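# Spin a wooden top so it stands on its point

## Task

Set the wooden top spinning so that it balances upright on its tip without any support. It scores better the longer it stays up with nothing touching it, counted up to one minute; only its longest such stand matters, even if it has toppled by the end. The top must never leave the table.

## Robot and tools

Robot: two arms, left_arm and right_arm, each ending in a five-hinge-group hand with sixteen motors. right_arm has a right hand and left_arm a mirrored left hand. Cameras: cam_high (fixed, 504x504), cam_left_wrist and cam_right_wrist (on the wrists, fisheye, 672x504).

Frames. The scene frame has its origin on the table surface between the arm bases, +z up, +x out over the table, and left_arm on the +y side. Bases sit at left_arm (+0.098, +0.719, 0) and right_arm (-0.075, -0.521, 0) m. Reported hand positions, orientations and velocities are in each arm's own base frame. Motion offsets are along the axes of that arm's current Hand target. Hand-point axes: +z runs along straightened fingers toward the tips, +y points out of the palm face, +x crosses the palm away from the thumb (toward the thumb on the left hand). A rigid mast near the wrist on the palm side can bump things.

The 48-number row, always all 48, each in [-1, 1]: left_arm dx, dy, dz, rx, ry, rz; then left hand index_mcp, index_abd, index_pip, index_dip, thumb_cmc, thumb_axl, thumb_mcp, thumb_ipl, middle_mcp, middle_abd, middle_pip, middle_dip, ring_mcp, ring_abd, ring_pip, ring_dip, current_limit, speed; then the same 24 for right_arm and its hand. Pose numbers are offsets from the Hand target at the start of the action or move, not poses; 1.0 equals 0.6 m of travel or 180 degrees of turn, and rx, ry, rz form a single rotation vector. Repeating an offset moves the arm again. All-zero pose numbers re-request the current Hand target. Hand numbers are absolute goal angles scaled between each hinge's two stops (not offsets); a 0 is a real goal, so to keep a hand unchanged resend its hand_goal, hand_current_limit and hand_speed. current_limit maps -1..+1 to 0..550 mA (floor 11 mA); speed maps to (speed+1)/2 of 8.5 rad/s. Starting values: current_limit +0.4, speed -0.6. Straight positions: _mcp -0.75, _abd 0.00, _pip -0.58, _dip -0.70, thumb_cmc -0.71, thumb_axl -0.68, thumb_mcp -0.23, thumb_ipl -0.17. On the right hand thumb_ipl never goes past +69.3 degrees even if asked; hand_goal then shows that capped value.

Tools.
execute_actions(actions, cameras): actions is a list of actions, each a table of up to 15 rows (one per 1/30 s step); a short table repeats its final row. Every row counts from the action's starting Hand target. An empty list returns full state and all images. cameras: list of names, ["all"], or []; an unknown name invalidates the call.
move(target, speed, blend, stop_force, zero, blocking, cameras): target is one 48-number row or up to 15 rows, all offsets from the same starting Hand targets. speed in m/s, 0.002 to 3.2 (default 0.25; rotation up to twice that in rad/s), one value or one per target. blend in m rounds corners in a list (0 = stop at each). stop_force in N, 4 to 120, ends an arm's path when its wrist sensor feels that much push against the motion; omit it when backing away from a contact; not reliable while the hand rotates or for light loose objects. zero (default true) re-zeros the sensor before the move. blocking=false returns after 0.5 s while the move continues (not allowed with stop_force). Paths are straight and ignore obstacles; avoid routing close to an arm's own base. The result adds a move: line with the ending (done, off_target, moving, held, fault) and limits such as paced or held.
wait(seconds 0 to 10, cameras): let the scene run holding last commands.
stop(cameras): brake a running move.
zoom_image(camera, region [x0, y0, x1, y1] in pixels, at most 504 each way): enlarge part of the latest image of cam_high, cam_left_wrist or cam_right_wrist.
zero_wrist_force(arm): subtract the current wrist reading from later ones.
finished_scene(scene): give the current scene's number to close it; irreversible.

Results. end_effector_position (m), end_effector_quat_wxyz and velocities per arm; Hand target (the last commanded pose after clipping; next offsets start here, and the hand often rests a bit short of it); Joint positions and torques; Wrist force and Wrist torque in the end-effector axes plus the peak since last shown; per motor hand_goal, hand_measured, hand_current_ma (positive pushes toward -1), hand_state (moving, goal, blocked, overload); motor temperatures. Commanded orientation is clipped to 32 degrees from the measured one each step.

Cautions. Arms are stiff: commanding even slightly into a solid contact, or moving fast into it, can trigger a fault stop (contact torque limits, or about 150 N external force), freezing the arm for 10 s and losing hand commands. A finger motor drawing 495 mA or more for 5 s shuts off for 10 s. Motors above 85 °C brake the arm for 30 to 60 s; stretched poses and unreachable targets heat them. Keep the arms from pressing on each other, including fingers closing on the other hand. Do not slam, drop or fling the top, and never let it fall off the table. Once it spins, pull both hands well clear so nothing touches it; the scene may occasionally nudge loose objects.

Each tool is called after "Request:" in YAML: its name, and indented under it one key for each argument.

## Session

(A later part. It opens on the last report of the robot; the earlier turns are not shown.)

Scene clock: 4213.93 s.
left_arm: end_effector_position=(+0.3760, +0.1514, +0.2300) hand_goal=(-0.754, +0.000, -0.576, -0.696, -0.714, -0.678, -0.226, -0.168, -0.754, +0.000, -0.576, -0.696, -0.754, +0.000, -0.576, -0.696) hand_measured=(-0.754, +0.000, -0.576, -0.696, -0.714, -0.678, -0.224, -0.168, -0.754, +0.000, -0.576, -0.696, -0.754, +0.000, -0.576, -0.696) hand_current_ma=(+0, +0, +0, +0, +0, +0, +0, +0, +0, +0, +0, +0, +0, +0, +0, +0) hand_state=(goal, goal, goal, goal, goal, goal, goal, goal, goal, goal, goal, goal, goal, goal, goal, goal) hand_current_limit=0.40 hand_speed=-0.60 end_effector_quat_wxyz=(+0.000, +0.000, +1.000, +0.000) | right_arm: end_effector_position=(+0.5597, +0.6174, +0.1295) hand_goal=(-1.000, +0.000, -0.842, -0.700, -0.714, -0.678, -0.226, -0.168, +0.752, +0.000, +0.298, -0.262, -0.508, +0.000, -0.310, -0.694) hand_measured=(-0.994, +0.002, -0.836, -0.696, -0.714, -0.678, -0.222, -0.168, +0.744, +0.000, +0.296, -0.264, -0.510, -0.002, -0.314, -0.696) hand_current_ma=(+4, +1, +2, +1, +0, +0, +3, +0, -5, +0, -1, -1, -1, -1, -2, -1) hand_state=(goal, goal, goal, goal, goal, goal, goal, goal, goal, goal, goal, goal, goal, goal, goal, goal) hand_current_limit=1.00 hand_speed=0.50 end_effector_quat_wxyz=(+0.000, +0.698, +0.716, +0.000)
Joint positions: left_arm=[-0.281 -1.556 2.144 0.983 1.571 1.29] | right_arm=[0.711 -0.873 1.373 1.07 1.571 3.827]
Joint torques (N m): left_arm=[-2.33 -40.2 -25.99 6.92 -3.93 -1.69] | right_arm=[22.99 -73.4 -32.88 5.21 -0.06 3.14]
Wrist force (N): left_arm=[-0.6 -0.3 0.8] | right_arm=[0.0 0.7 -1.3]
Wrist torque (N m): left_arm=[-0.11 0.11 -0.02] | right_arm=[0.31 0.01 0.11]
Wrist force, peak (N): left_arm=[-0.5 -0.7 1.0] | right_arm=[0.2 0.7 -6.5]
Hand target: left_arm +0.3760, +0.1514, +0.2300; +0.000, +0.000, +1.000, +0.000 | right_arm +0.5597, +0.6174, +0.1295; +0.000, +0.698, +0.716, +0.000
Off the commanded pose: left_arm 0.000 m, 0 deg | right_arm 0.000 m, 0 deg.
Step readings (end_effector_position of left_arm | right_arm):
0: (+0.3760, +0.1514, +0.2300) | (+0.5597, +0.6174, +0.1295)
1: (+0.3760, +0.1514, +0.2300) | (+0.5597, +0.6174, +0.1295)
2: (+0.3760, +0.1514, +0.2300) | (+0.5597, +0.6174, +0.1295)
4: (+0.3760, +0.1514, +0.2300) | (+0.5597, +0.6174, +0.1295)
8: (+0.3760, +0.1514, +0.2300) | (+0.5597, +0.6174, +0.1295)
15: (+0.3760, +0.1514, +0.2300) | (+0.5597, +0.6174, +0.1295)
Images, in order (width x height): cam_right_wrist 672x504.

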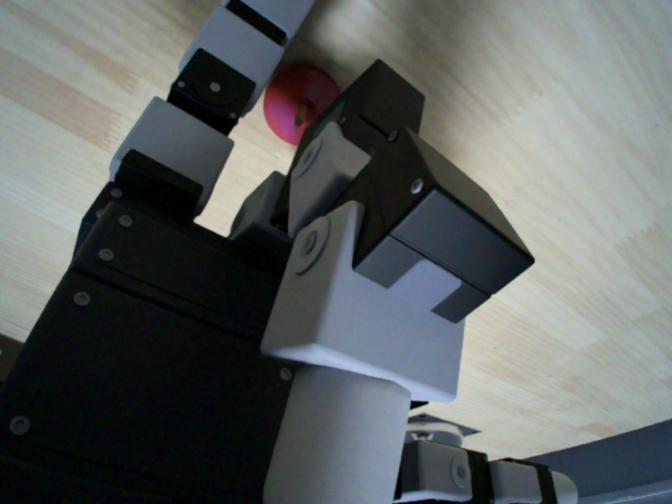

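Request:
execute_actions:
  actions:
    - [[0,0,0,0,0,0,-0.754,0,-0.576,-0.696,-0.714,-0.678,-0.226,-0.168,-0.754,0,-0.576,-0.696,-0.754,0,-0.576,-0.696,0.4,-0.6,0,0,-0.03,0,0,0,-1,0,-0.842,-0.699,-0.714,-0.678,-0.226,-0.168,0.753,0,0.299,-0.261,-0.507,0,-0.31,-0.693,1,0.5],[0,0,0,0,0,0,-0.754,0,-0.576,-0.696,-0.714,-0.678,-0.226,-0.168,-0.754,0,-0.576,-0.696,-0.754,0,-0.576,-0.696,0.4,-0.6,0,0,-0.06,0,0,0,-1,0,-0.842,-0.699,-0.714,-0.678,-0.226,-0.168,0.753,0,0.299,-0.261,-0.507,0,-0.31,-0.693,1,0.5],[0,0,0,0,0,0,-0.754,0,-0.576,-0.696,-0.714,-0.678,-0.226,-0.168,-0.754,0,-0.576,-0.696,-0.754,0,-0.576,-0.696,0.4,-0.6,0,0,-0.09,0,0,0,-1,0,-0.842,-0.699,-0.714,-0.678,-0.226,-0.168,0.753,0,0.299,-0.261,-0.507,0,-0.31,-0.693,1,0.5]]
  cameras: ["cam_right_wrist"]

Request:
zoom_image:
  camera: "cam_right_wrist"
  region: [255, 10, 365, 120]

Request:
wait:
  seconds: 3
  cameras: ["cam_right_wrist"]

Request:
zoom_image:
  camera: "cam_right_wrist"
  region: [255, 10, 365, 120]

Request:
wait:
  seconds: 5
  cameras: ["cam_right_wrist"]

Request:
zoom_image:
  camera: "cam_right_wrist"
  region: [255, 10, 365, 120]

Request:
wait:
  seconds: 5
  cameras: ["cam_right_wrist"]

Request:
zoom_image:
  camera: "cam_right_wrist"
  region: [255, 10, 365, 120]

Request:
wait:
  seconds: 5
  cameras: ["cam_right_wrist"]

Request:
zoom_image:
  camera: "cam_right_wrist"
  region: [255, 10, 365, 120]

Request:
wait:
  seconds: 5
  cameras: ["cam_right_wrist"]

Request:
zoom_image:
  camera: "cam_right_wrist"
  region: [255, 10, 365, 120]

Request:
wait:
  seconds: 5
  cameras: ["cam_right_wrist"]

Request:
zoom_image:
  camera: "cam_right_wrist"
  region: [255, 10, 365, 120]

Scene clock: 4231.30 s.
left_arm: end_effector_position=(+0.3760, +0.1514, +0.2300) hand_goal=(-0.754, +0.000, -0.576, -0.696, -0.714, -0.678, -0.226, -0.168, -0.754, +0.000, -0.576, -0.696, -0.754, +0.000, -0.576, -0.696) hand_measured=(-0.754, +0.000, -0.576, -0.696, -0.714, -0.678, -0.224, -0.168, -0.754, +0.000, -0.576, -0.696, -0.754, +0.000, -0.576, -0.696) hand_current_ma=(+0, +0, +0, +0, +0, +0, +0, +0, +0, +0, +0, +0, +0, +0, +0, +0) hand_state=(goal, goal, goal, goal, goal, goal, goal, goal, goal, goal, goal, goal, goal, goal, goal, goal) hand_current_limit=0.40 hand_speed=-0.60 end_effector_quat_wxyz=(+0.000, +0.000, +1.000, +0.000) | right_arm: end_effector_position=(+0.5596, +0.6174, +0.1834) hand_goal=(-1.000, +0.000, -0.842, -0.700, -0.714, -0.678, -0.226, -0.168, +0.752, +0.000, +0.298, -0.262, -0.508, +0.000, -0.310, -0.694) hand_measured=(-0.994, +0.002, -0.838, -0.696, -0.714, -0.678, -0.222, -0.168, +0.744, +0.000, +0.296, -0.264, -0.510, -0.002, -0.314, -0.696) hand_current_ma=(+3, +1, +2, +1, +0, +0, +3, +0, -5, +0, -1, -1, -1, -1, -1, -1) hand_state=(goal, goal, goal, goal, goal, goal, goal, goal, goal, goal, goal, goal, goal, goal, goal, goal) hand_current_limit=1.00 hand_speed=0.50 end_effector_quat_wxyz=(+0.000, +0.698, +0.716, +0.000)
Joint positions: left_arm=[-0.281 -1.556 2.144 0.983 1.571 1.29] | right_arm=[0.711 -0.913 1.338 1.145 1.571 3.827]
Joint torques (N m): left_arm=[-2.93 -42.68 -27.02 6.55 -3.99 -1.19] | right_arm=[5.59 -96.76 -39.99 6.88 -0.04 0.79]
Wrist force (N): left_arm=[-0.2 -0.5 0.5] | right_arm=[0.0 0.0 -0.9]
Wrist torque (N m): left_arm=[-0.11 0.05 0.01] | right_arm=[0.19 0.02 0.08]
Wrist force, peak (N): left_arm=[-0.3 -0.4 1.2] | right_arm=[0.0 0.4 -10.3]
Hand target: left_arm +0.3760, +0.1514, +0.2300; +0.000, +0.000, +1.000, +0.000 | right_arm +0.5597, +0.6173, +0.1835; +0.000, +0.698, +0.716, +0.000
Off the commanded pose: left_arm 0.000 m, 0 deg | right_arm 0.000 m, 0 deg.
Step readings (end_effector_position of left_arm | right_arm):
0: (+0.3760, +0.1514, +0.2300) | (+0.5597, +0.6174, +0.1295)
1: (+0.3760, +0.1514, +0.2300) | (+0.5597, +0.6174, +0.1303)
2: (+0.3760, +0.1514, +0.2300) | (+0.5596, +0.6173, +0.1358)
4: (+0.3760, +0.1514, +0.2300) | (+0.5595, +0.6172, +0.1635)
8: (+0.3760, +0.1514, +0.2300) | (+0.5595, +0.6173, +0.1884)
15: (+0.3760, +0.1514, +0.2300) | (+0.5596, +0.6174, +0.1832)
Images, in order (width x height): cam_right_wrist 672x504.

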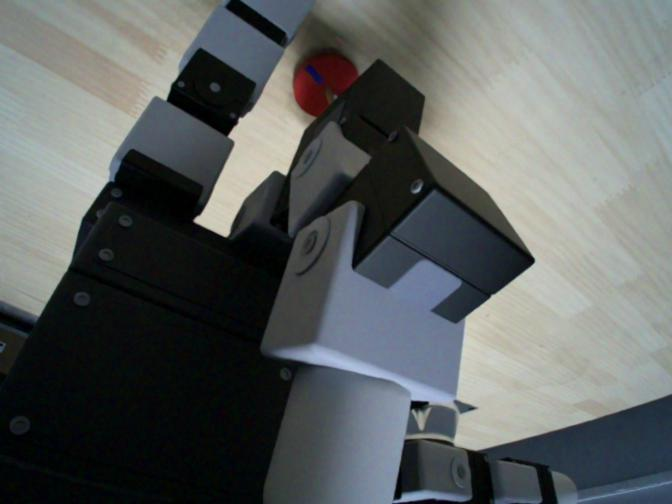

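Scaled by 4.582 from the camera's 672x504 image, which has a finer 960x720 frame.

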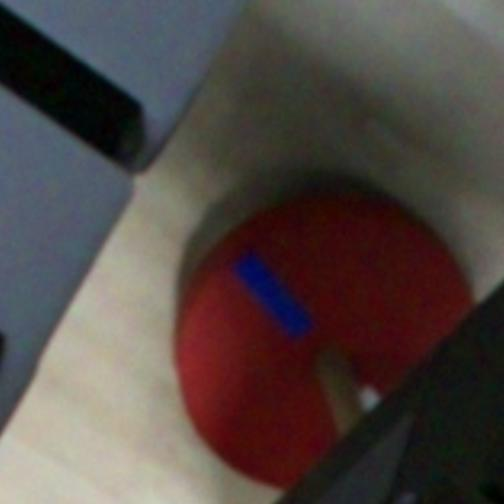

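Scene clock: 4234.30 s.
left_arm: end_effector_position=(+0.3760, +0.1514, +0.2300) hand_goal=(-0.754, +0.000, -0.576, -0.696, -0.714, -0.678, -0.226, -0.168, -0.754, +0.000, -0.576, -0.696, -0.754, +0.000, -0.576, -0.696) hand_measured=(-0.754, +0.000, -0.576, -0.696, -0.714, -0.678, -0.224, -0.168, -0.754, +0.000, -0.576, -0.696, -0.754, +0.000, -0.576, -0.696) hand_current_ma=(+0, +0, +0, +0, +0, +0, +0, +0, +0, +0, +0, +0, +0, +0, +0, +0) hand_state=(goal, goal, goal, goal, goal, goal, goal, goal, goal, goal, goal, goal, goal, goal, goal, goal) hand_current_limit=0.40 hand_speed=-0.60 end_effector_quat_wxyz=(+0.000, +0.000, +1.000, +0.000) | right_arm: end_effector_position=(+0.5597, +0.6173, +0.1835) hand_goal=(-1.000, +0.000, -0.842, -0.700, -0.714, -0.678, -0.226, -0.168, +0.752, +0.000, +0.298, -0.262, -0.508, +0.000, -0.310, -0.694) hand_measured=(-0.994, +0.002, -0.838, -0.696, -0.714, -0.678, -0.222, -0.168, +0.744, +0.000, +0.296, -0.264, -0.510, -0.002, -0.314, -0.696) hand_current_ma=(+3, +1, +2, +1, +0, +0, +3, +0, -5, +0, -1, -1, -1, -1, -1, -1) hand_state=(goal, goal, goal, goal, goal, goal, goal, goal, goal, goal, goal, goal, goal, goal, goal, goal) hand_current_limit=1.00 hand_speed=0.50 end_effector_quat_wxyz=(+0.000, +0.698, +0.716, +0.000)
Joint positions: left_arm=[-0.281 -1.556 2.144 0.983 1.571 1.29] | right_arm=[0.711 -0.913 1.338 1.146 1.571 3.827]
Joint torques (N m): left_arm=[-3.22 -42.08 -26.4 6.81 -3.76 -0.94] | right_arm=[-18.89 -97.23 -39.62 6.54 -0.08 -2.32]
Wrist force (N): left_arm=[-0.1 -0.5 0.8] | right_arm=[-0.1 0.1 -1.1]
Wrist torque (N m): left_arm=[-0.13 0.05 0.01] | right_arm=[0.23 0.05 0.08]
Wrist force, peak (N): left_arm=[-0.3 -0.4 1.0] | right_arm=[0.3 0.8 -1.7]
Hand target: left_arm +0.3760, +0.1514, +0.2300; +0.000, +0.000, +1.000, +0.000 | right_arm +0.5597, +0.6173, +0.1835; +0.000, +0.698, +0.716, +0.000
Off the commanded pose: left_arm 0.000 m, 0 deg | right_arm 0.000 m, 0 deg.
wait: 3.00 s; at rest by 0.17 s
Images, in order (width x height): cam_right_wrist 672x504.

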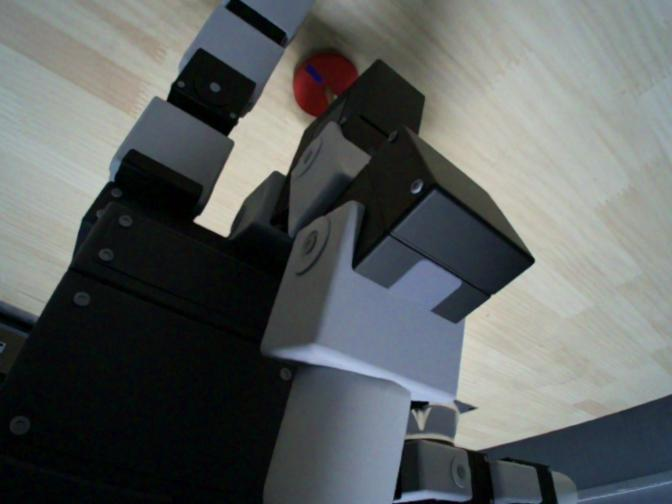

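Scaled by 4.582 from the camera's 672x504 image, which has a finer 960x720 frame.

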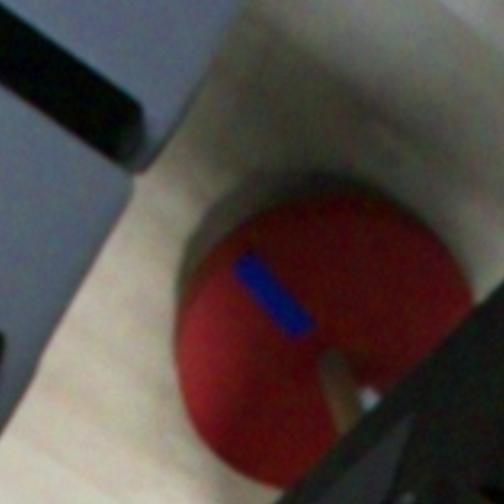

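Scene clock: 4239.30 s.
left_arm: end_effector_position=(+0.3760, +0.1514, +0.2300) hand_goal=(-0.754, +0.000, -0.576, -0.696, -0.714, -0.678, -0.226, -0.168, -0.754, +0.000, -0.576, -0.696, -0.754, +0.000, -0.576, -0.696) hand_measured=(-0.754, +0.000, -0.576, -0.696, -0.714, -0.678, -0.224, -0.168, -0.754, +0.000, -0.576, -0.696, -0.754, +0.000, -0.576, -0.696) hand_current_ma=(+0, +0, +0, +0, +0, +0, +0, +0, +0, +0, +0, +0, +0, +0, +0, +0) hand_state=(goal, goal, goal, goal, goal, goal, goal, goal, goal, goal, goal, goal, goal, goal, goal, goal) hand_current_limit=0.40 hand_speed=-0.60 end_effector_quat_wxyz=(+0.000, +0.000, +1.000, +0.000) | right_arm: end_effector_position=(+0.5597, +0.6173, +0.1835) hand_goal=(-1.000, +0.000, -0.842, -0.700, -0.714, -0.678, -0.226, -0.168, +0.752, +0.000, +0.298, -0.262, -0.508, +0.000, -0.310, -0.694) hand_measured=(-0.994, +0.002, -0.838, -0.696, -0.714, -0.678, -0.222, -0.168, +0.744, +0.000, +0.296, -0.264, -0.510, -0.002, -0.314, -0.696) hand_current_ma=(+3, +1, +2, +1, +0, +0, +3, +0, -5, +0, -1, -1, -1, -1, -1, -1) hand_state=(goal, goal, goal, goal, goal, goal, goal, goal, goal, goal, goal, goal, goal, goal, goal, goal) hand_current_limit=1.00 hand_speed=0.50 end_effector_quat_wxyz=(+0.000, +0.698, +0.716, +0.000)
Joint positions: left_arm=[-0.281 -1.556 2.144 0.983 1.571 1.29] | right_arm=[0.711 -0.913 1.338 1.146 1.571 3.827]
Joint torques (N m): left_arm=[-1.13 -40.12 -26.58 6.48 -3.5 -1.73] | right_arm=[-17.31 -96.94 -39.49 6.79 -0.04 -2.33]
Wrist force (N): left_arm=[-0.1 -0.4 0.9] | right_arm=[0.0 0.2 -1.0]
Wrist torque (N m): left_arm=[-0.13 0.06 0.01] | right_arm=[0.22 0.03 0.09]
Wrist force, peak (N): left_arm=[-0.7 -0.5 1.0] | right_arm=[0.1 0.1 -1.9]
Hand target: left_arm +0.3760, +0.1514, +0.2300; +0.000, +0.000, +1.000, +0.000 | right_arm +0.5597, +0.6173, +0.1835; +0.000, +0.698, +0.716, +0.000
Off the commanded pose: left_arm 0.000 m, 0 deg | right_arm 0.000 m, 0 deg.
wait: 5.00 s; at rest by 0.17 s
Images, in order (width x height): cam_right_wrist 672x504.

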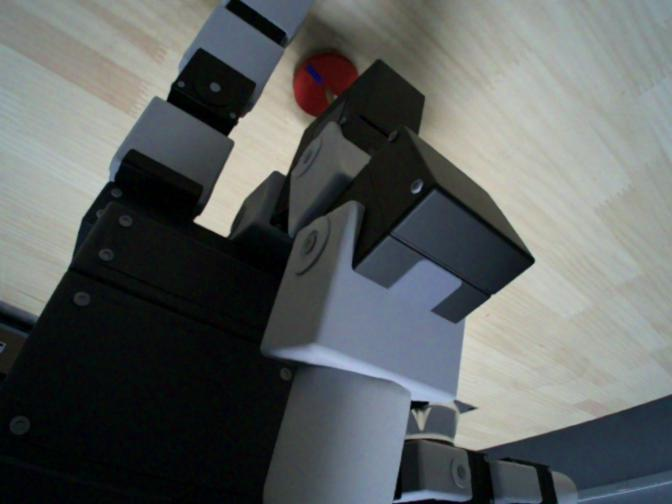

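Scaled by 4.582 from the camera's 672x504 image, which has a finer 960x720 frame.

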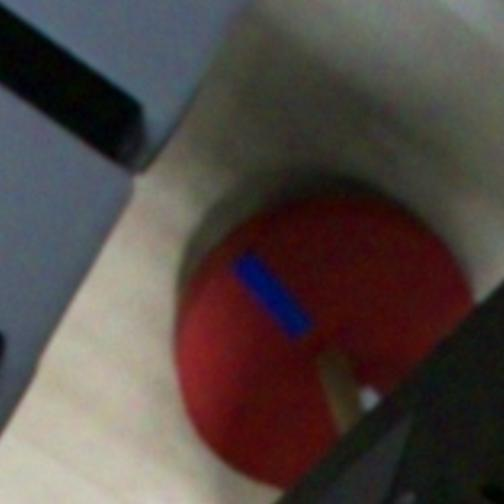

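Scene clock: 4244.30 s.
left_arm: end_effector_position=(+0.3760, +0.1514, +0.2300) hand_goal=(-0.754, +0.000, -0.576, -0.696, -0.714, -0.678, -0.226, -0.168, -0.754, +0.000, -0.576, -0.696, -0.754, +0.000, -0.576, -0.696) hand_measured=(-0.754, +0.000, -0.576, -0.696, -0.714, -0.678, -0.224, -0.168, -0.754, +0.000, -0.576, -0.696, -0.754, +0.000, -0.576, -0.696) hand_current_ma=(+0, +0, +0, +0, +0, +0, +0, +0, +0, +0, +0, +0, +0, +0, +0, +0) hand_state=(goal, goal, goal, goal, goal, goal, goal, goal, goal, goal, goal, goal, goal, goal, goal, goal) hand_current_limit=0.40 hand_speed=-0.60 end_effector_quat_wxyz=(+0.000, +0.000, +1.000, +0.000) | right_arm: end_effector_position=(+0.5597, +0.6173, +0.1835) hand_goal=(-1.000, +0.000, -0.842, -0.700, -0.714, -0.678, -0.226, -0.168, +0.752, +0.000, +0.298, -0.262, -0.508, +0.000, -0.310, -0.694) hand_measured=(-0.994, +0.002, -0.838, -0.696, -0.714, -0.678, -0.222, -0.168, +0.744, +0.000, +0.296, -0.264, -0.510, -0.002, -0.314, -0.696) hand_current_ma=(+3, +1, +2, +1, +0, +0, +3, +0, -5, +0, -1, -1, -1, -1, -1, -1) hand_state=(goal, goal, goal, goal, goal, goal, goal, goal, goal, goal, goal, goal, goal, goal, goal, goal) hand_current_limit=1.00 hand_speed=0.50 end_effector_quat_wxyz=(+0.000, +0.698, +0.716, +0.000)
Joint positions: left_arm=[-0.281 -1.556 2.144 0.983 1.571 1.29] | right_arm=[0.711 -0.913 1.338 1.146 1.571 3.827]
Joint torques (N m): left_arm=[-3.14 -39.3 -26.29 6.74 -3.86 -1.15] | right_arm=[-17.46 -96.55 -40.26 6.7 0.24 -2.24]
Wrist force (N): left_arm=[-0.4 -0.5 0.6] | right_arm=[0.1 0.5 -1.2]
Wrist torque (N m): left_arm=[-0.12 0.09 -0.01] | right_arm=[0.26 0.03 0.11]
Wrist force, peak (N): left_arm=[-0.3 -0.8 0.9] | right_arm=[0.1 0.5 -1.6]
Hand target: left_arm +0.3760, +0.1514, +0.2300; +0.000, +0.000, +1.000, +0.000 | right_arm +0.5597, +0.6173, +0.1835; +0.000, +0.698, +0.716, +0.000
Off the commanded pose: left_arm 0.000 m, 0 deg | right_arm 0.000 m, 0 deg.
wait: 5.00 s; at rest by 0.17 s
Images, in order (width x height): cam_right_wrist 672x504.

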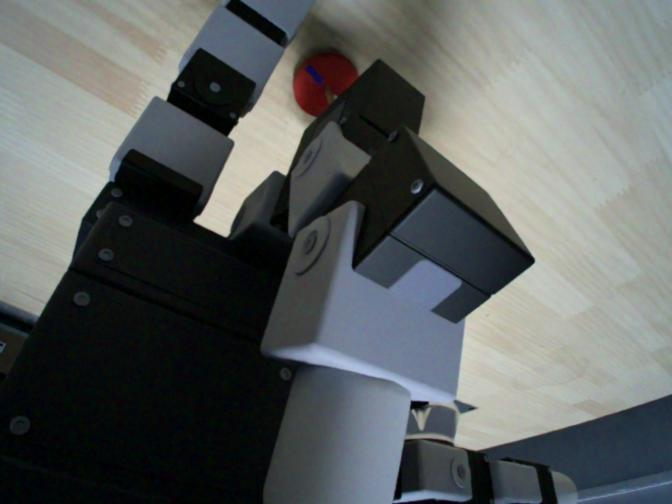

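Scaled by 4.582 from the camera's 672x504 image, which has a finer 960x720 frame.

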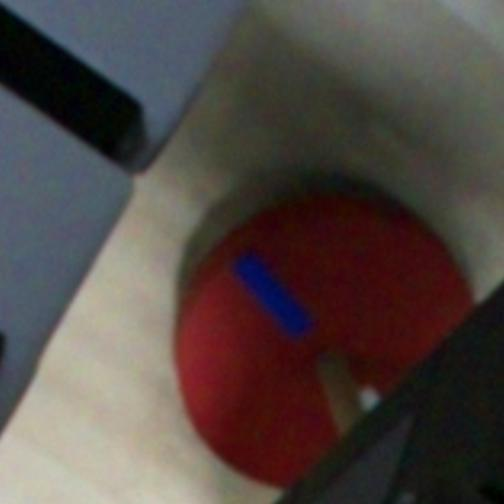

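Scene clock: 4249.30 s.
left_arm: end_effector_position=(+0.3760, +0.1514, +0.2300) hand_goal=(-0.754, +0.000, -0.576, -0.696, -0.714, -0.678, -0.226, -0.168, -0.754, +0.000, -0.576, -0.696, -0.754, +0.000, -0.576, -0.696) hand_measured=(-0.754, +0.000, -0.576, -0.696, -0.714, -0.678, -0.224, -0.168, -0.754, +0.000, -0.576, -0.696, -0.754, +0.000, -0.576, -0.696) hand_current_ma=(+0, +0, +0, +0, +0, +0, +0, +0, +0, +0, +0, +0, +0, +0, +0, +0) hand_state=(goal, goal, goal, goal, goal, goal, goal, goal, goal, goal, goal, goal, goal, goal, goal, goal) hand_current_limit=0.40 hand_speed=-0.60 end_effector_quat_wxyz=(+0.000, +0.000, +1.000, +0.000) | right_arm: end_effector_position=(+0.5597, +0.6173, +0.1835) hand_goal=(-1.000, +0.000, -0.842, -0.700, -0.714, -0.678, -0.226, -0.168, +0.752, +0.000, +0.298, -0.262, -0.508, +0.000, -0.310, -0.694) hand_measured=(-0.994, +0.002, -0.838, -0.696, -0.714, -0.678, -0.222, -0.168, +0.744, +0.000, +0.296, -0.264, -0.510, -0.002, -0.314, -0.696) hand_current_ma=(+3, +1, +2, +1, +0, +0, +3, +0, -5, +0, -1, -1, -1, -1, -1, -1) hand_state=(goal, goal, goal, goal, goal, goal, goal, goal, goal, goal, goal, goal, goal, goal, goal, goal) hand_current_limit=1.00 hand_speed=0.50 end_effector_quat_wxyz=(+0.000, +0.698, +0.716, +0.000)
Joint positions: left_arm=[-0.281 -1.556 2.144 0.983 1.571 1.29] | right_arm=[0.711 -0.913 1.338 1.146 1.571 3.827]
Joint torques (N m): left_arm=[-4.33 -43.13 -26.09 7.02 -3.61 -1.23] | right_arm=[-17.54 -97.83 -39.19 6.74 -0.02 -2.36]
Wrist force (N): left_arm=[-0.2 -0.5 0.7] | right_arm=[0.2 0.4 -1.3]
Wrist torque (N m): left_arm=[-0.11 0.07 0.00] | right_arm=[0.28 0.01 0.11]
Wrist force, peak (N): left_arm=[-0.2 -0.4 1.1] | right_arm=[0.0 0.3 -1.8]
Hand target: left_arm +0.3760, +0.1514, +0.2300; +0.000, +0.000, +1.000, +0.000 | right_arm +0.5597, +0.6173, +0.1835; +0.000, +0.698, +0.716, +0.000
Off the commanded pose: left_arm 0.000 m, 0 deg | right_arm 0.000 m, 0 deg.
wait: 5.00 s; at rest by 0.17 s
Images, in order (width x height): cam_right_wrist 672x504.

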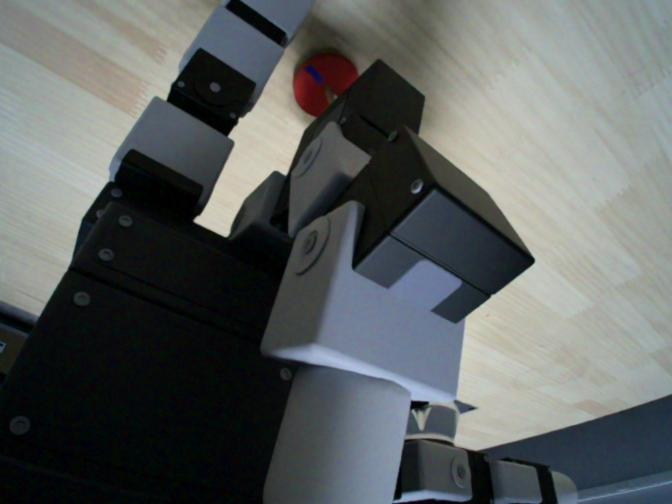

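Scaled by 4.582 from the camera's 672x504 image, which has a finer 960x720 frame.

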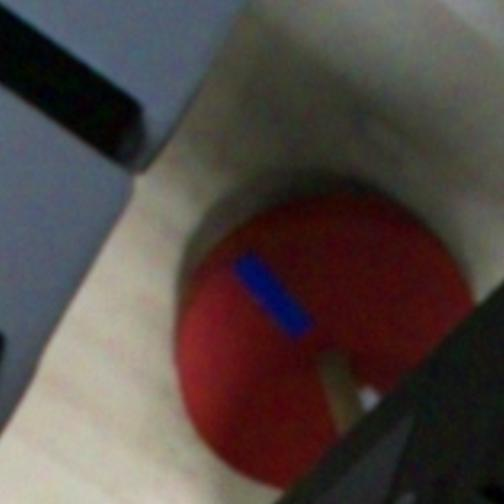

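Scene clock: 4254.30 s.
left_arm: end_effector_position=(+0.3760, +0.1514, +0.2300) hand_goal=(-0.754, +0.000, -0.576, -0.696, -0.714, -0.678, -0.226, -0.168, -0.754, +0.000, -0.576, -0.696, -0.754, +0.000, -0.576, -0.696) hand_measured=(-0.754, +0.000, -0.576, -0.696, -0.714, -0.678, -0.224, -0.168, -0.754, +0.000, -0.576, -0.696, -0.754, +0.000, -0.576, -0.696) hand_current_ma=(+0, +0, +0, +0, +0, +0, +0, +0, +0, +0, +0, +0, +0, +0, +0, +0) hand_state=(goal, goal, goal, goal, goal, goal, goal, goal, goal, goal, goal, goal, goal, goal, goal, goal) hand_current_limit=0.40 hand_speed=-0.60 end_effector_quat_wxyz=(+0.000, +0.000, +1.000, +0.000) | right_arm: end_effector_position=(+0.5597, +0.6173, +0.1835) hand_goal=(-1.000, +0.000, -0.842, -0.700, -0.714, -0.678, -0.226, -0.168, +0.752, +0.000, +0.298, -0.262, -0.508, +0.000, -0.310, -0.694) hand_measured=(-0.994, +0.002, -0.838, -0.696, -0.714, -0.678, -0.222, -0.168, +0.744, +0.000, +0.296, -0.264, -0.510, -0.002, -0.314, -0.696) hand_current_ma=(+3, +1, +2, +1, +0, +0, +3, +0, -5, +0, -1, -1, -1, -1, -1, -1) hand_state=(goal, goal, goal, goal, goal, goal, goal, goal, goal, goal, goal, goal, goal, goal, goal, goal) hand_current_limit=1.00 hand_speed=0.50 end_effector_quat_wxyz=(+0.000, +0.698, +0.716, +0.000)
Joint positions: left_arm=[-0.281 -1.556 2.144 0.983 1.571 1.29] | right_arm=[0.711 -0.913 1.338 1.146 1.571 3.827]
Joint torques (N m): left_arm=[-3.86 -39.75 -25.49 6.88 -3.9 -0.8] | right_arm=[-18.89 -95.78 -39.06 6.47 -0.02 -2.25]
Wrist force (N): left_arm=[-0.2 -0.4 1.0] | right_arm=[0.0 0.1 -1.0]
Wrist torque (N m): left_arm=[-0.14 0.07 0.00] | right_arm=[0.20 0.03 0.09]
Wrist force, peak (N): left_arm=[-0.2 -0.5 1.1] | right_arm=[0.0 0.6 -1.5]
Hand target: left_arm +0.3760, +0.1514, +0.2300; +0.000, +0.000, +1.000, +0.000 | right_arm +0.5597, +0.6173, +0.1835; +0.000, +0.698, +0.716, +0.000
Off the commanded pose: left_arm 0.000 m, 0 deg | right_arm 0.000 m, 0 deg.
wait: 5.00 s; at rest by 0.17 s
Images, in order (width x height): cam_right_wrist 672x504.

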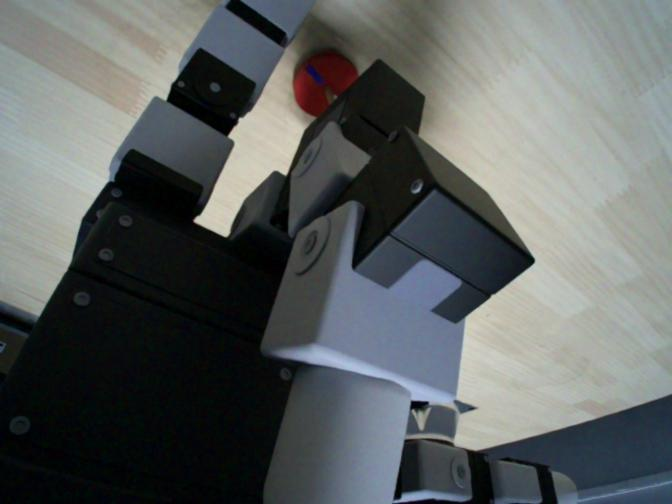

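Scaled by 4.582 from the camera's 672x504 image, which has a finer 960x720 frame.

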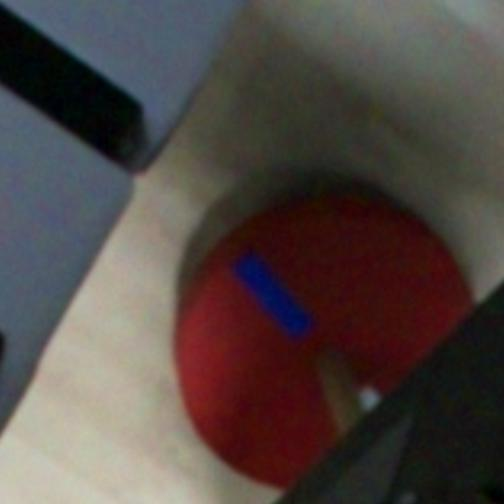

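Scene clock: 4259.30 s.
left_arm: end_effector_position=(+0.3760, +0.1514, +0.2300) hand_goal=(-0.754, +0.000, -0.576, -0.696, -0.714, -0.678, -0.226, -0.168, -0.754, +0.000, -0.576, -0.696, -0.754, +0.000, -0.576, -0.696) hand_measured=(-0.754, +0.000, -0.576, -0.696, -0.714, -0.678, -0.224, -0.168, -0.754, +0.000, -0.576, -0.696, -0.754, +0.000, -0.576, -0.696) hand_current_ma=(+0, +0, +0, +0, +0, +0, +0, +0, +0, +0, +0, +0, +0, +0, +0, +0) hand_state=(goal, goal, goal, goal, goal, goal, goal, goal, goal, goal, goal, goal, goal, goal, goal, goal) hand_current_limit=0.40 hand_speed=-0.60 end_effector_quat_wxyz=(+0.000, +0.000, +1.000, +0.000) | right_arm: end_effector_position=(+0.5597, +0.6173, +0.1835) hand_goal=(-1.000, +0.000, -0.842, -0.700, -0.714, -0.678, -0.226, -0.168, +0.752, +0.000, +0.298, -0.262, -0.508, +0.000, -0.310, -0.694) hand_measured=(-0.994, +0.002, -0.838, -0.696, -0.714, -0.678, -0.222, -0.168, +0.744, +0.000, +0.296, -0.264, -0.510, -0.002, -0.314, -0.696) hand_current_ma=(+3, +1, +2, +1, +0, +0, +3, +0, -5, +0, -1, -1, -1, -1, -1, -1) hand_state=(goal, goal, goal, goal, goal, goal, goal, goal, goal, goal, goal, goal, goal, goal, goal, goal) hand_current_limit=1.00 hand_speed=0.50 end_effector_quat_wxyz=(+0.000, +0.698, +0.716, +0.000)
Joint positions: left_arm=[-0.281 -1.556 2.144 0.983 1.571 1.29] | right_arm=[0.711 -0.913 1.338 1.146 1.571 3.827]
Joint torques (N m): left_arm=[-4.76 -40.17 -25.36 6.76 -4.12 -0.93] | right_arm=[-17.87 -97.16 -37.8 6.44 0.17 -2.19]
Wrist force (N): left_arm=[-0.2 -0.7 1.0] | right_arm=[0.0 0.6 -1.4]
Wrist torque (N m): left_arm=[-0.19 0.07 0.02] | right_arm=[0.30 0.02 0.10]
Wrist force, peak (N): left_arm=[-0.2 -0.7 1.0] | right_arm=[0.3 0.7 -1.7]
Hand target: left_arm +0.3760, +0.1514, +0.2300; +0.000, +0.000, +1.000, +0.000 | right_arm +0.5597, +0.6173, +0.1835; +0.000, +0.698, +0.716, +0.000
Off the commanded pose: left_arm 0.000 m, 0 deg | right_arm 0.000 m, 0 deg.
wait: 5.00 s; at rest by 0.17 s
Images, in order (width x height): cam_right_wrist 672x504.

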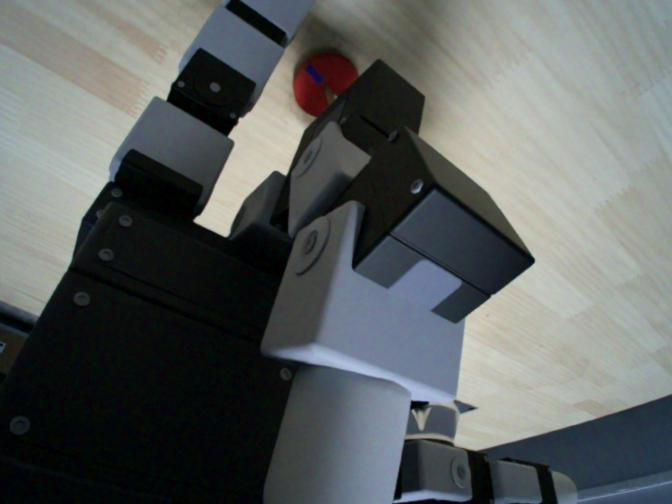

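Scaled by 4.582 from the camera's 672x504 image, which has a finer 960x720 frame.

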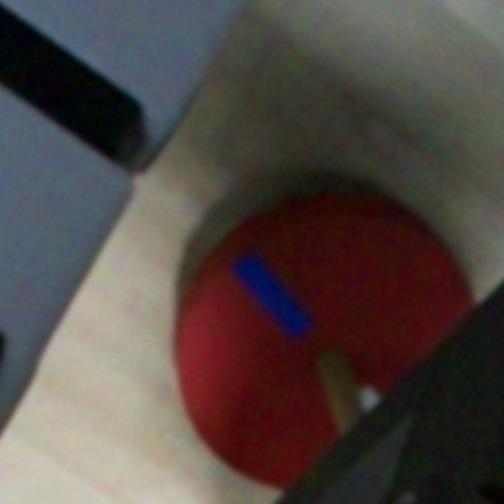

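Request:
move:
  target: [0,0,0,0,0,0,-0.754,0,-0.576,-0.696,-0.714,-0.678,-0.226,-0.168,-0.754,0,-0.576,-0.696,-0.754,0,-0.576,-0.696,0.4,-0.6,0,0,-0.12,0,0,0,-1,0,-0.842,-0.699,-0.714,-0.678,-0.226,-0.168,0.753,0,0.299,-0.261,-0.507,0,-0.31,-0.693,0.4,-0.7]
  speed: 0.1

Request:
execute_actions:
  actions:
    - [[0,0,0,0,0,0,-0.754,0,-0.576,-0.696,-0.714,-0.678,-0.226,-0.168,-0.754,0,-0.576,-0.696,-0.754,0,-0.576,-0.696,0.4,-0.6,0,0,0,0,0,0,-0.853,0,-0.576,0.71,-0.714,-0.678,-0.226,-0.168,0.753,0,0.299,-0.261,0.753,0,0.299,-0.261,0.4,-0.7]]
    - [[0,0,0,0,0,0,-0.754,0,-0.576,-0.696,-0.714,-0.678,-0.226,-0.168,-0.754,0,-0.576,-0.696,-0.754,0,-0.576,-0.696,0.4,-0.6,0,0,0,0,0,0,-0.853,0,-0.576,0.71,-0.714,-0.678,-0.226,-0.168,0.753,0,0.299,-0.261,0.753,0,0.299,-0.261,0.4,-0.7]]
    - [[0,0,0,0,0,0,-0.754,0,-0.576,-0.696,-0.714,-0.678,-0.226,-0.168,-0.754,0,-0.576,-0.696,-0.754,0,-0.576,-0.696,0.4,-0.6,0,0,0,0,0,0,-0.853,0,-0.576,0.71,-0.714,-0.678,-0.226,-0.168,-0.853,0,-0.576,0.71,0.753,0,0.299,-0.261,0.4,-0.7]]
    - [[0,0,0,0,0,0,-0.754,0,-0.576,-0.696,-0.714,-0.678,-0.226,-0.168,-0.754,0,-0.576,-0.696,-0.754,0,-0.576,-0.696,0.4,-0.6,0,0,0,0,0,0,-0.853,0,-0.576,0.71,-0.714,-0.678,-0.226,-0.168,-0.853,0,-0.576,0.71,0.753,0,0.299,-0.261,0.4,-0.7]]
  cameras: ["cam_right_wrist"]

Request:
zoom_image:
  camera: "cam_right_wrist"
  region: [100, 0, 400, 300]

Scene clock: 4337.63 s.
left_arm: end_effector_position=(+0.3760, +0.1514, +0.2300) hand_goal=(-0.754, +0.000, -0.576, -0.696, -0.714, -0.678, -0.226, -0.168, -0.754, +0.000, -0.576, -0.696, -0.754, +0.000, -0.576, -0.696) hand_measured=(-0.754, +0.000, -0.576, -0.696, -0.714, -0.678, -0.224, -0.168, -0.754, +0.000, -0.576, -0.696, -0.754, +0.000, -0.576, -0.696) hand_current_ma=(+0, +0, +0, +0, +0, +0, +0, +0, +0, +0, +0, +0, +0, +0, +0, +0) hand_state=(goal, goal, goal, goal, goal, goal, goal, goal, goal, goal, goal, goal, goal, goal, goal, goal) hand_current_limit=0.40 hand_speed=-0.60 end_effector_quat_wxyz=(+0.000, +0.000, +1.000, +0.000) | right_arm: end_effector_position=(+0.5597, +0.6173, +0.2556) hand_goal=(-1.000, +0.000, -0.842, -0.700, -0.714, -0.678, -0.226, -0.168, +0.752, +0.000, +0.298, -0.262, -0.508, +0.000, -0.310, -0.694) hand_measured=(-0.994, +0.002, -0.838, -0.696, -0.714, -0.678, -0.222, -0.168, +0.744, +0.000, +0.296, -0.264, -0.510, -0.002, -0.314, -0.696) hand_current_ma=(+3, +1, +2, +1, +0, +0, +3, +0, -5, +0, -1, -1, -1, -1, -1, -1) hand_state=(goal, goal, goal, goal, goal, goal, goal, goal, goal, goal, goal, goal, goal, goal, goal, goal) hand_current_limit=0.40 hand_speed=-0.70 end_effector_quat_wxyz=(+0.000, +0.698, +0.716, +0.000)
Joint positions: left_arm=[-0.281 -1.556 2.144 0.983 1.571 1.29] | right_arm=[0.711 -0.958 1.277 1.251 1.571 3.827]
Joint torques (N m): left_arm=[-3.64 -43.43 -25.84 6.59 -3.67 -1.19] | right_arm=[-16.81 -66.64 -27.95 1.26 0.66 -2.61]
Wrist force (N): left_arm=[-0.3 -0.6 0.8] | right_arm=[0.3 0.4 -0.9]
Wrist torque (N m): left_arm=[-0.16 0.07 0.00] | right_arm=[0.25 0.00 0.12]
Wrist force, peak (N): left_arm=[-0.3 -0.6 1.3] | right_arm=[-0.1 0.5 -2.9]
Hand target: left_arm +0.3760, +0.1514, +0.2300; +0.000, +0.000, +1.000, +0.000 | right_arm +0.5596, +0.6173, +0.2555; +0.000, +0.698, +0.716, +0.000
Off the commanded pose: left_arm 0.000 m, 0 deg | right_arm 0.000 m, 0 deg.
move: done

Scene clock: 4340.50 s.
left_arm: end_effector_position=(+0.3760, +0.1514, +0.2300) hand_goal=(-0.754, +0.000, -0.576, -0.696, -0.714, -0.678, -0.226, -0.168, -0.754, +0.000, -0.576, -0.696, -0.754, +0.000, -0.576, -0.696) hand_measured=(-0.754, +0.000, -0.576, -0.696, -0.714, -0.678, -0.224, -0.168, -0.754, +0.000, -0.576, -0.696, -0.754, +0.000, -0.576, -0.696) hand_current_ma=(+0, +0, +0, +0, +0, +0, +0, +0, +0, +0, +0, +0, +0, +0, +0, +0) hand_state=(goal, goal, goal, goal, goal, goal, goal, goal, goal, goal, goal, goal, goal, goal, goal, goal) hand_current_limit=0.40 hand_speed=-0.60 end_effector_quat_wxyz=(+0.000, +0.000, +1.000, +0.000) | right_arm: end_effector_position=(+0.5596, +0.6173, +0.2555) hand_goal=(-0.854, +0.000, -0.576, +0.710, -0.714, -0.678, -0.226, -0.168, -0.854, +0.000, -0.576, +0.710, +0.752, +0.000, +0.298, -0.262) hand_measured=(-0.854, +0.002, -0.578, +0.706, -0.714, -0.678, -0.222, -0.168, -0.848, +0.000, -0.574, +0.706, +0.726, -0.002, +0.294, -0.264) hand_current_ma=(+0, +1, -1, -1, +0, +0, +3, +0, +3, +0, +0, -1, -33, -1, -2, -1) hand_state=(goal, goal, goal, goal, goal, goal, goal, goal, goal, goal, goal, goal, blocked, goal, goal, goal) hand_current_limit=0.40 hand_speed=-0.70 end_effector_quat_wxyz=(+0.000, +0.698, +0.716, +0.000)
Joint positions: left_arm=[-0.281 -1.556 2.144 0.983 1.571 1.29] | right_arm=[0.711 -0.958 1.277 1.251 1.571 3.827]
Joint torques (N m): left_arm=[-5.27 -41.29 -25.28 7.06 -3.42 -0.95] | right_arm=[-14.42 -63.62 -26.81 6.38 0.8 -0.13]
Wrist force (N): left_arm=[-0.1 -0.4 0.8] | right_arm=[-0.2 0.0 -1.0]
Wrist torque (N m): left_arm=[-0.12 0.05 0.02] | right_arm=[0.20 0.07 0.07]
Wrist force, peak (N): left_arm=[-0.4 -0.6 1.0] | right_arm=[-0.3 0.3 -1.7]
Hand target: left_arm +0.3760, +0.1514, +0.2300; +0.000, +0.000, +1.000, +0.000 | right_arm +0.5596, +0.6173, +0.2555; +0.000, +0.698, +0.716, +0.000
Off the commanded pose: left_arm 0.000 m, 0 deg | right_arm 0.000 m, 0 deg.
Step readings (end_effector_position of left_arm | right_arm):
0: (+0.3760, +0.1514, +0.2300) | (+0.5597, +0.6173, +0.2556)
1: (+0.3760, +0.1514, +0.2300) | (+0.5596, +0.6173, +0.2556)
2: (+0.3760, +0.1514, +0.2300) | (+0.5596, +0.6173, +0.2556)
4: (+0.3760, +0.1514, +0.2300) | (+0.5596, +0.6173, +0.2556)
8: (+0.3760, +0.1514, +0.2300) | (+0.5597, +0.6173, +0.2555)
15: (+0.3760, +0.1514, +0.2300) | (+0.5597, +0.6173, +0.2555)
16: (+0.3760, +0.1514, +0.2300) | (+0.5597, +0.6173, +0.2555)
17: (+0.3760, +0.1514, +0.2300) | (+0.5597, +0.6173, +0.2555)
19: (+0.3760, +0.1514, +0.2300) | (+0.5597, +0.6173, +0.2555)
23: (+0.3760, +0.1514, +0.2300) | (+0.5596, +0.6173, +0.2555)
30: (+0.3760, +0.1514, +0.2300) | (+0.5596, +0.6173, +0.2555)
31: (+0.3760, +0.1514, +0.2300) | (+0.5596, +0.6173, +0.2555)
32: (+0.3760, +0.1514, +0.2300) | (+0.5596, +0.6173, +0.2555)
34: (+0.3760, +0.1514, +0.2300) | (+0.5596, +0.6173, +0.2555)
38: (+0.3760, +0.1514, +0.2300) | (+0.5596, +0.6173, +0.2555)
45: (+0.3760, +0.1514, +0.2300) | (+0.5596, +0.6173, +0.2555)
46: (+0.3760, +0.1514, +0.2300) | (+0.5596, +0.6173, +0.2555)
47: (+0.3760, +0.1514, +0.2300) | (+0.5596, +0.6173, +0.2555)
49: (+0.3760, +0.1514, +0.2300) | (+0.5596, +0.6173, +0.2555)
53: (+0.3760, +0.1514, +0.2300) | (+0.5596, +0.6173, +0.2555)
60: (+0.3760, +0.1514, +0.2300) | (+0.5596, +0.6173, +0.2555)
Images, in order (width x height): cam_right_wrist 672x504.

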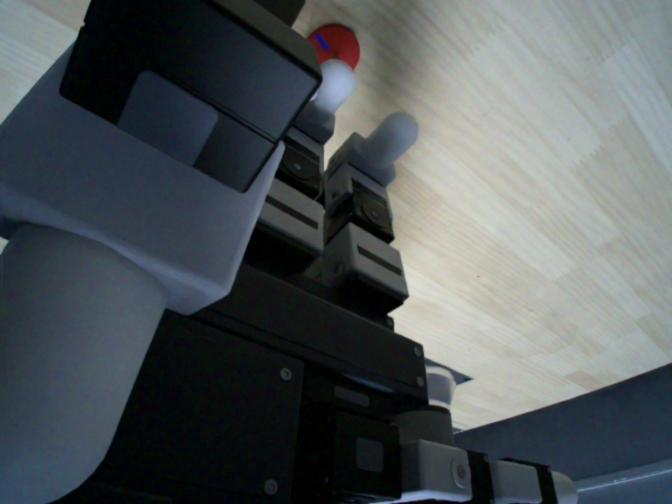

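Scaled by 1.680 from the camera's 672x504 image, which has a finer 960x720 frame.

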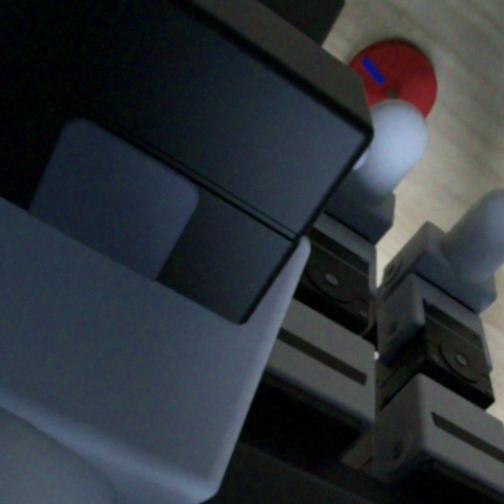

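Request:
move:
  target: [0,0,0,0,0,0,0.753,0,0.299,-0.261,-0.714,-0.678,-0.226,-0.168,0.753,0,0.299,-0.261,0.753,0,0.299,-0.261,0.4,-0.7,0,0,0,0,0,0,-0.853,0,-0.576,0.71,-0.714,-0.678,-0.226,-0.168,-0.853,0,-0.576,0.71,0.753,0,0.299,-0.261,0.4,-0.7]
  speed: 0.2
  cameras: ["cam_left_wrist"]

Scene clock: 4379.73 s.
left_arm: end_effector_position=(+0.3760, +0.1514, +0.2300) hand_goal=(+0.752, +0.000, +0.298, -0.262, -0.714, -0.678, -0.226, -0.168, +0.752, +0.000, +0.298, -0.262, +0.752, +0.000, +0.298, -0.262) hand_measured=(+0.732, +0.000, +0.294, -0.264, -0.714, -0.678, -0.224, -0.168, +0.734, +0.000, +0.294, -0.264, +0.724, +0.000, +0.294, -0.264) hand_current_ma=(-11, +0, -1, +0, +0, +0, +0, +0, -10, +0, +0, +0, -22, +0, -1, +0) hand_state=(goal, goal, goal, goal, goal, goal, goal, goal, goal, goal, goal, goal, blocked, goal, goal, goal) hand_current_limit=0.40 hand_speed=-0.70 end_effector_quat_wxyz=(+0.000, +0.000, +1.000, +0.000) | right_arm: end_effector_position=(+0.5596, +0.6173, +0.2555) hand_goal=(-0.854, +0.000, -0.576, +0.710, -0.714, -0.678, -0.226, -0.168, -0.854, +0.000, -0.576, +0.710, +0.752, +0.000, +0.298, -0.262) hand_measured=(-0.854, +0.002, -0.578, +0.706, -0.714, -0.678, -0.222, -0.168, -0.848, +0.000, -0.574, +0.706, +0.726, -0.002, +0.294, -0.264) hand_current_ma=(+0, +1, -1, -1, +0, +0, +3, +0, +3, +0, +0, -1, -33, -1, -2, -1) hand_state=(goal, goal, goal, goal, goal, goal, goal, goal, goal, goal, goal, goal, blocked, goal, goal, goal) hand_current_limit=0.40 hand_speed=-0.70 end_effector_quat_wxyz=(+0.000, +0.698, +0.716, +0.000)
Joint positions: left_arm=[-0.281 -1.556 2.144 0.983 1.571 1.29] | right_arm=[0.711 -0.958 1.277 1.251 1.571 3.827]
Joint torques (N m): left_arm=[-4.53 -39.87 -27.35 6.24 -3.26 -1.13] | right_arm=[15.66 -65.77 -30.12 5.42 -0.55 3.2]
Wrist force (N): left_arm=[-0.1 -0.6 0.6] | right_arm=[0.1 0.4 -1.2]
Wrist torque (N m): left_arm=[0.03 0.05 0.01] | right_arm=[0.27 0.03 0.10]
Wrist force, peak (N): left_arm=[-0.6 -0.6 1.0] | right_arm=[0.2 0.4 -1.8]
Hand target: left_arm +0.3760, +0.1514, +0.2300; +0.000, +0.000, +1.000, +0.000 | right_arm +0.5596, +0.6173, +0.2555; +0.000, +0.698, +0.716, +0.000
Off the commanded pose: left_arm 0.000 m, 0 deg | right_arm 0.000 m, 0 deg.
move: done
Images, in order (width x height): cam_left_wrist 672x504.

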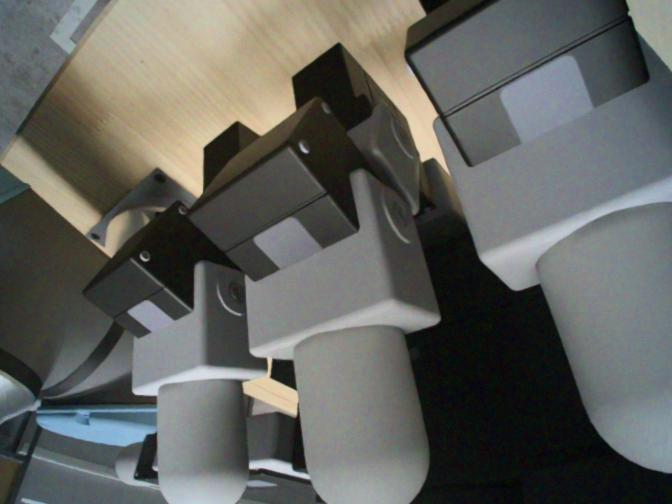

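Request:
execute_actions:
  actions:
    - [[0,0,0,0,0,0,0.753,0,0.299,-0.261,-0.714,-0.678,-0.226,-0.168,0.753,0,0.299,-0.261,0.753,0,0.299,-0.261,0.4,-0.7,0,0,0,0,0,0,-0.853,0.25,-0.576,0.71,-0.714,-0.678,-0.226,-0.168,-0.853,-0.25,-0.576,0.71,0.753,0,0.299,-0.261,-0.2,-0.9]]
    - [[0,0,0,0,0,0,0.753,0,0.299,-0.261,-0.714,-0.678,-0.226,-0.168,0.753,0,0.299,-0.261,0.753,0,0.299,-0.261,0.4,-0.7,0,0,0,0,0,0,-0.853,0.25,-0.576,0.71,-0.714,-0.678,-0.226,-0.168,-0.853,-0.25,-0.576,0.71,0.753,0,0.299,-0.261,-0.2,-0.9]]
    - [[0,0,0,0,0,0,0.753,0,0.299,-0.261,-0.714,-0.678,-0.226,-0.168,0.753,0,0.299,-0.261,0.753,0,0.299,-0.261,0.4,-0.7,0,0,0,0,0,0,-0.853,0.25,-0.576,0.71,-0.714,-0.678,-0.226,-0.168,-0.853,-0.25,-0.576,0.71,0.753,0,0.299,-0.261,-0.2,-0.9]]
  cameras: ["cam_right_wrist"]

Request:
zoom_image:
  camera: "cam_right_wrist"
  region: [260, 20, 460, 220]

Scene clock: 4425.40 s.
left_arm: end_effector_position=(+0.3760, +0.1514, +0.2300) hand_goal=(+0.752, +0.000, +0.298, -0.262, -0.714, -0.678, -0.226, -0.168, +0.752, +0.000, +0.298, -0.262, +0.752, +0.000, +0.298, -0.262) hand_measured=(+0.732, +0.000, +0.294, -0.264, -0.714, -0.678, -0.224, -0.168, +0.734, +0.000, +0.294, -0.264, +0.724, +0.000, +0.294, -0.264) hand_current_ma=(-11, +0, -1, +0, +0, +0, +0, +0, -10, +0, +0, +0, -22, +0, -1, +0) hand_state=(goal, goal, goal, goal, goal, goal, goal, goal, goal, goal, goal, goal, blocked, goal, goal, goal) hand_current_limit=0.40 hand_speed=-0.70 end_effector_quat_wxyz=(+0.000, +0.000, +1.000, +0.000) | right_arm: end_effector_position=(+0.5596, +0.6173, +0.2555) hand_goal=(-0.854, +0.250, -0.576, +0.710, -0.714, -0.678, -0.226, -0.168, -0.854, -0.250, -0.576, +0.710, +0.752, +0.000, +0.298, -0.262) hand_measured=(-0.854, +0.116, -0.578, +0.706, -0.714, -0.678, -0.222, -0.168, -0.848, -0.116, -0.574, +0.706, +0.726, -0.002, +0.294, -0.264) hand_current_ma=(+0, -220, -1, -1, +0, +0, +3, +0, +3, +220, +0, -1, -33, -1, -2, -1) hand_state=(goal, blocked, goal, goal, goal, goal, goal, goal, goal, blocked, goal, goal, blocked, goal, goal, goal) hand_current_limit=-0.20 hand_speed=-0.90 end_effector_quat_wxyz=(+0.000, +0.698, +0.716, +0.000)
Joint positions: left_arm=[-0.281 -1.556 2.144 0.983 1.571 1.29] | right_arm=[0.711 -0.958 1.277 1.251 1.571 3.827]
Joint torques (N m): left_arm=[-3.43 -40.28 -28.57 3.26 2.44 -0.86] | right_arm=[18.13 -68.98 -35.03 4.42 -0.85 3.25]
Wrist force (N): left_arm=[-0.2 -0.3 0.9] | right_arm=[-0.2 0.7 -1.2]
Wrist torque (N m): left_arm=[0.05 0.07 0.00] | right_arm=[0.29 0.06 0.08]
Wrist force, peak (N): left_arm=[-0.5 -0.6 1.1] | right_arm=[-0.5 0.7 -1.5]
Hand target: left_arm +0.3760, +0.1514, +0.2300; +0.000, +0.000, +1.000, +0.000 | right_arm +0.5596, +0.6173, +0.2555; +0.000, +0.698, +0.716, +0.000
Off the commanded pose: left_arm 0.000 m, 0 deg | right_arm 0.000 m, 0 deg.
Step readings (end_effector_position of left_arm | right_arm):
0: (+0.3760, +0.1514, +0.2300) | (+0.5596, +0.6173, +0.2555)
1: (+0.3760, +0.1514, +0.2300) | (+0.5596, +0.6173, +0.2555)
2: (+0.3760, +0.1514, +0.2300) | (+0.5596, +0.6173, +0.2555)
4: (+0.3760, +0.1514, +0.2300) | (+0.5596, +0.6173, +0.2555)
8: (+0.3760, +0.1514, +0.2300) | (+0.5596, +0.6173, +0.2555)
15: (+0.3760, +0.1514, +0.2300) | (+0.5596, +0.6173, +0.2555)
16: (+0.3760, +0.1514, +0.2300) | (+0.5596, +0.6173, +0.2555)
17: (+0.3760, +0.1514, +0.2300) | (+0.5596, +0.6173, +0.2555)
19: (+0.3760, +0.1514, +0.2300) | (+0.5596, +0.6173, +0.2555)
23: (+0.3760, +0.1514, +0.2300) | (+0.5596, +0.6173, +0.2555)
30: (+0.3760, +0.1514, +0.2300) | (+0.5596, +0.6173, +0.2555)
31: (+0.3760, +0.1514, +0.2300) | (+0.5596, +0.6173, +0.2555)
32: (+0.3760, +0.1514, +0.2300) | (+0.5596, +0.6173, +0.2555)
34: (+0.3760, +0.1514, +0.2300) | (+0.5596, +0.6173, +0.2555)
38: (+0.3760, +0.1514, +0.2300) | (+0.5596, +0.6173, +0.2555)
45: (+0.3760, +0.1514, +0.2300) | (+0.5596, +0.6173, +0.2555)
Images, in order (width x height): cam_right_wrist 672x504.

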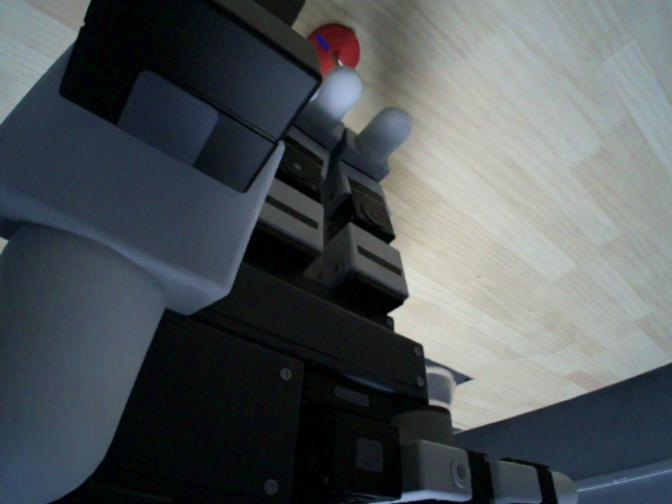

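Scaled by 2.520 from the camera's 672x504 image, which has a finer 960x720 frame.

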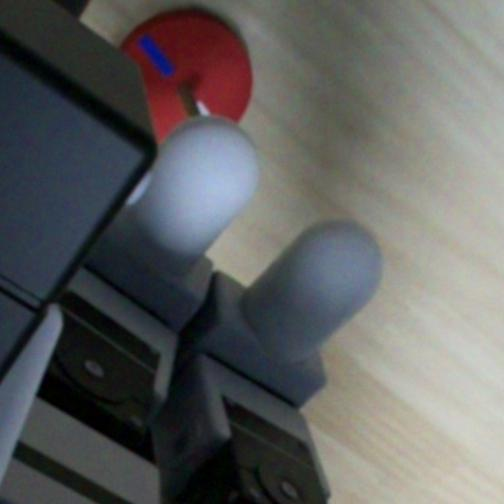

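Request:
move:
  target: [-0.1,-0.3,-0.03,0,0,0,-0.754,0,-0.576,-0.696,-0.714,-0.678,-0.226,-0.168,-0.754,0,-0.576,-0.696,-0.754,0,-0.576,-0.696,0.4,-0.7,0,0,0,0,0,0,-0.853,0.1,-0.576,0.71,-0.714,-0.678,-0.226,-0.168,-0.853,-0.1,-0.576,0.71,0.753,0,0.299,-0.261,-0.2,-0.9]
  speed: 0.2
  cameras: ["cam_left_wrist"]

Scene clock: 4437.50 s.
left_arm: end_effector_position=(+0.4360, -0.0286, +0.2480) hand_goal=(-0.754, +0.000, -0.576, -0.696, -0.714, -0.678, -0.226, -0.168, -0.754, +0.000, -0.576, -0.696, -0.754, +0.000, -0.576, -0.696) hand_measured=(-0.750, +0.000, -0.574, -0.694, -0.714, -0.678, -0.224, -0.168, -0.750, +0.000, -0.574, -0.694, -0.750, +0.000, -0.574, -0.694) hand_current_ma=(+1, +0, +0, +0, +0, +0, +0, +0, +1, +0, +0, +0, +1, +0, +0, +0) hand_state=(goal, goal, goal, goal, goal, goal, goal, goal, goal, goal, goal, goal, goal, goal, goal, goal) hand_current_limit=0.40 hand_speed=-0.70 end_effector_quat_wxyz=(+0.000, +0.000, +1.000, +0.000) | right_arm: end_effector_position=(+0.5596, +0.6173, +0.2555) hand_goal=(-0.854, +0.100, -0.576, +0.710, -0.714, -0.678, -0.226, -0.168, -0.854, -0.100, -0.576, +0.710, +0.752, +0.000, +0.298, -0.262) hand_measured=(-0.854, +0.102, -0.578, +0.706, -0.714, -0.678, -0.222, -0.168, -0.848, -0.102, -0.574, +0.706, +0.726, -0.002, +0.294, -0.264) hand_current_ma=(+0, +0, -1, -1, +0, +0, +3, +0, +3, +0, +0, -1, -33, -1, -2, -1) hand_state=(goal, goal, goal, goal, goal, goal, goal, goal, goal, goal, goal, goal, blocked, goal, goal, goal) hand_current_limit=-0.20 hand_speed=-0.90 end_effector_quat_wxyz=(+0.000, +0.698, +0.716, +0.000)
Joint positions: left_arm=[-0.62 -1.457 1.999 1.029 1.571 0.951] | right_arm=[0.711 -0.958 1.277 1.251 1.571 3.827]
Joint torques (N m): left_arm=[-14.12 -59.1 -36.97 1.43 -1.21 -1.59] | right_arm=[19.52 -70.08 -35.72 4.09 -1.15 3.37]
Wrist force (N): left_arm=[0.2 -0.1 1.0] | right_arm=[-0.4 0.4 -1.0]
Wrist torque (N m): left_arm=[-0.07 0.01 -0.11] | right_arm=[0.26 0.09 0.07]
Wrist force, peak (N): left_arm=[-0.7 -2.6 1.0] | right_arm=[-0.3 0.7 -1.7]
Hand target: left_arm +0.4360, -0.0286, +0.2480; +0.000, +0.000, +1.000, +0.000 | right_arm +0.5596, +0.6173, +0.2555; +0.000, +0.698, +0.716, +0.000
Off the commanded pose: left_arm 0.000 m, 0 deg | right_arm 0.000 m, 0 deg.
move: done
Images, in order (width x height): cam_left_wrist 672x504.

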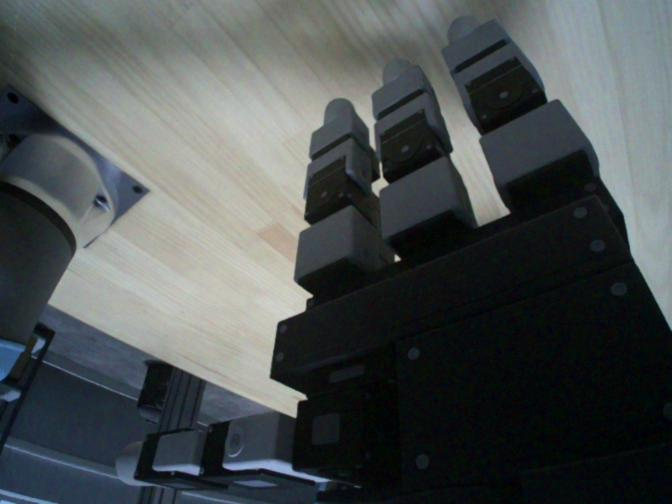

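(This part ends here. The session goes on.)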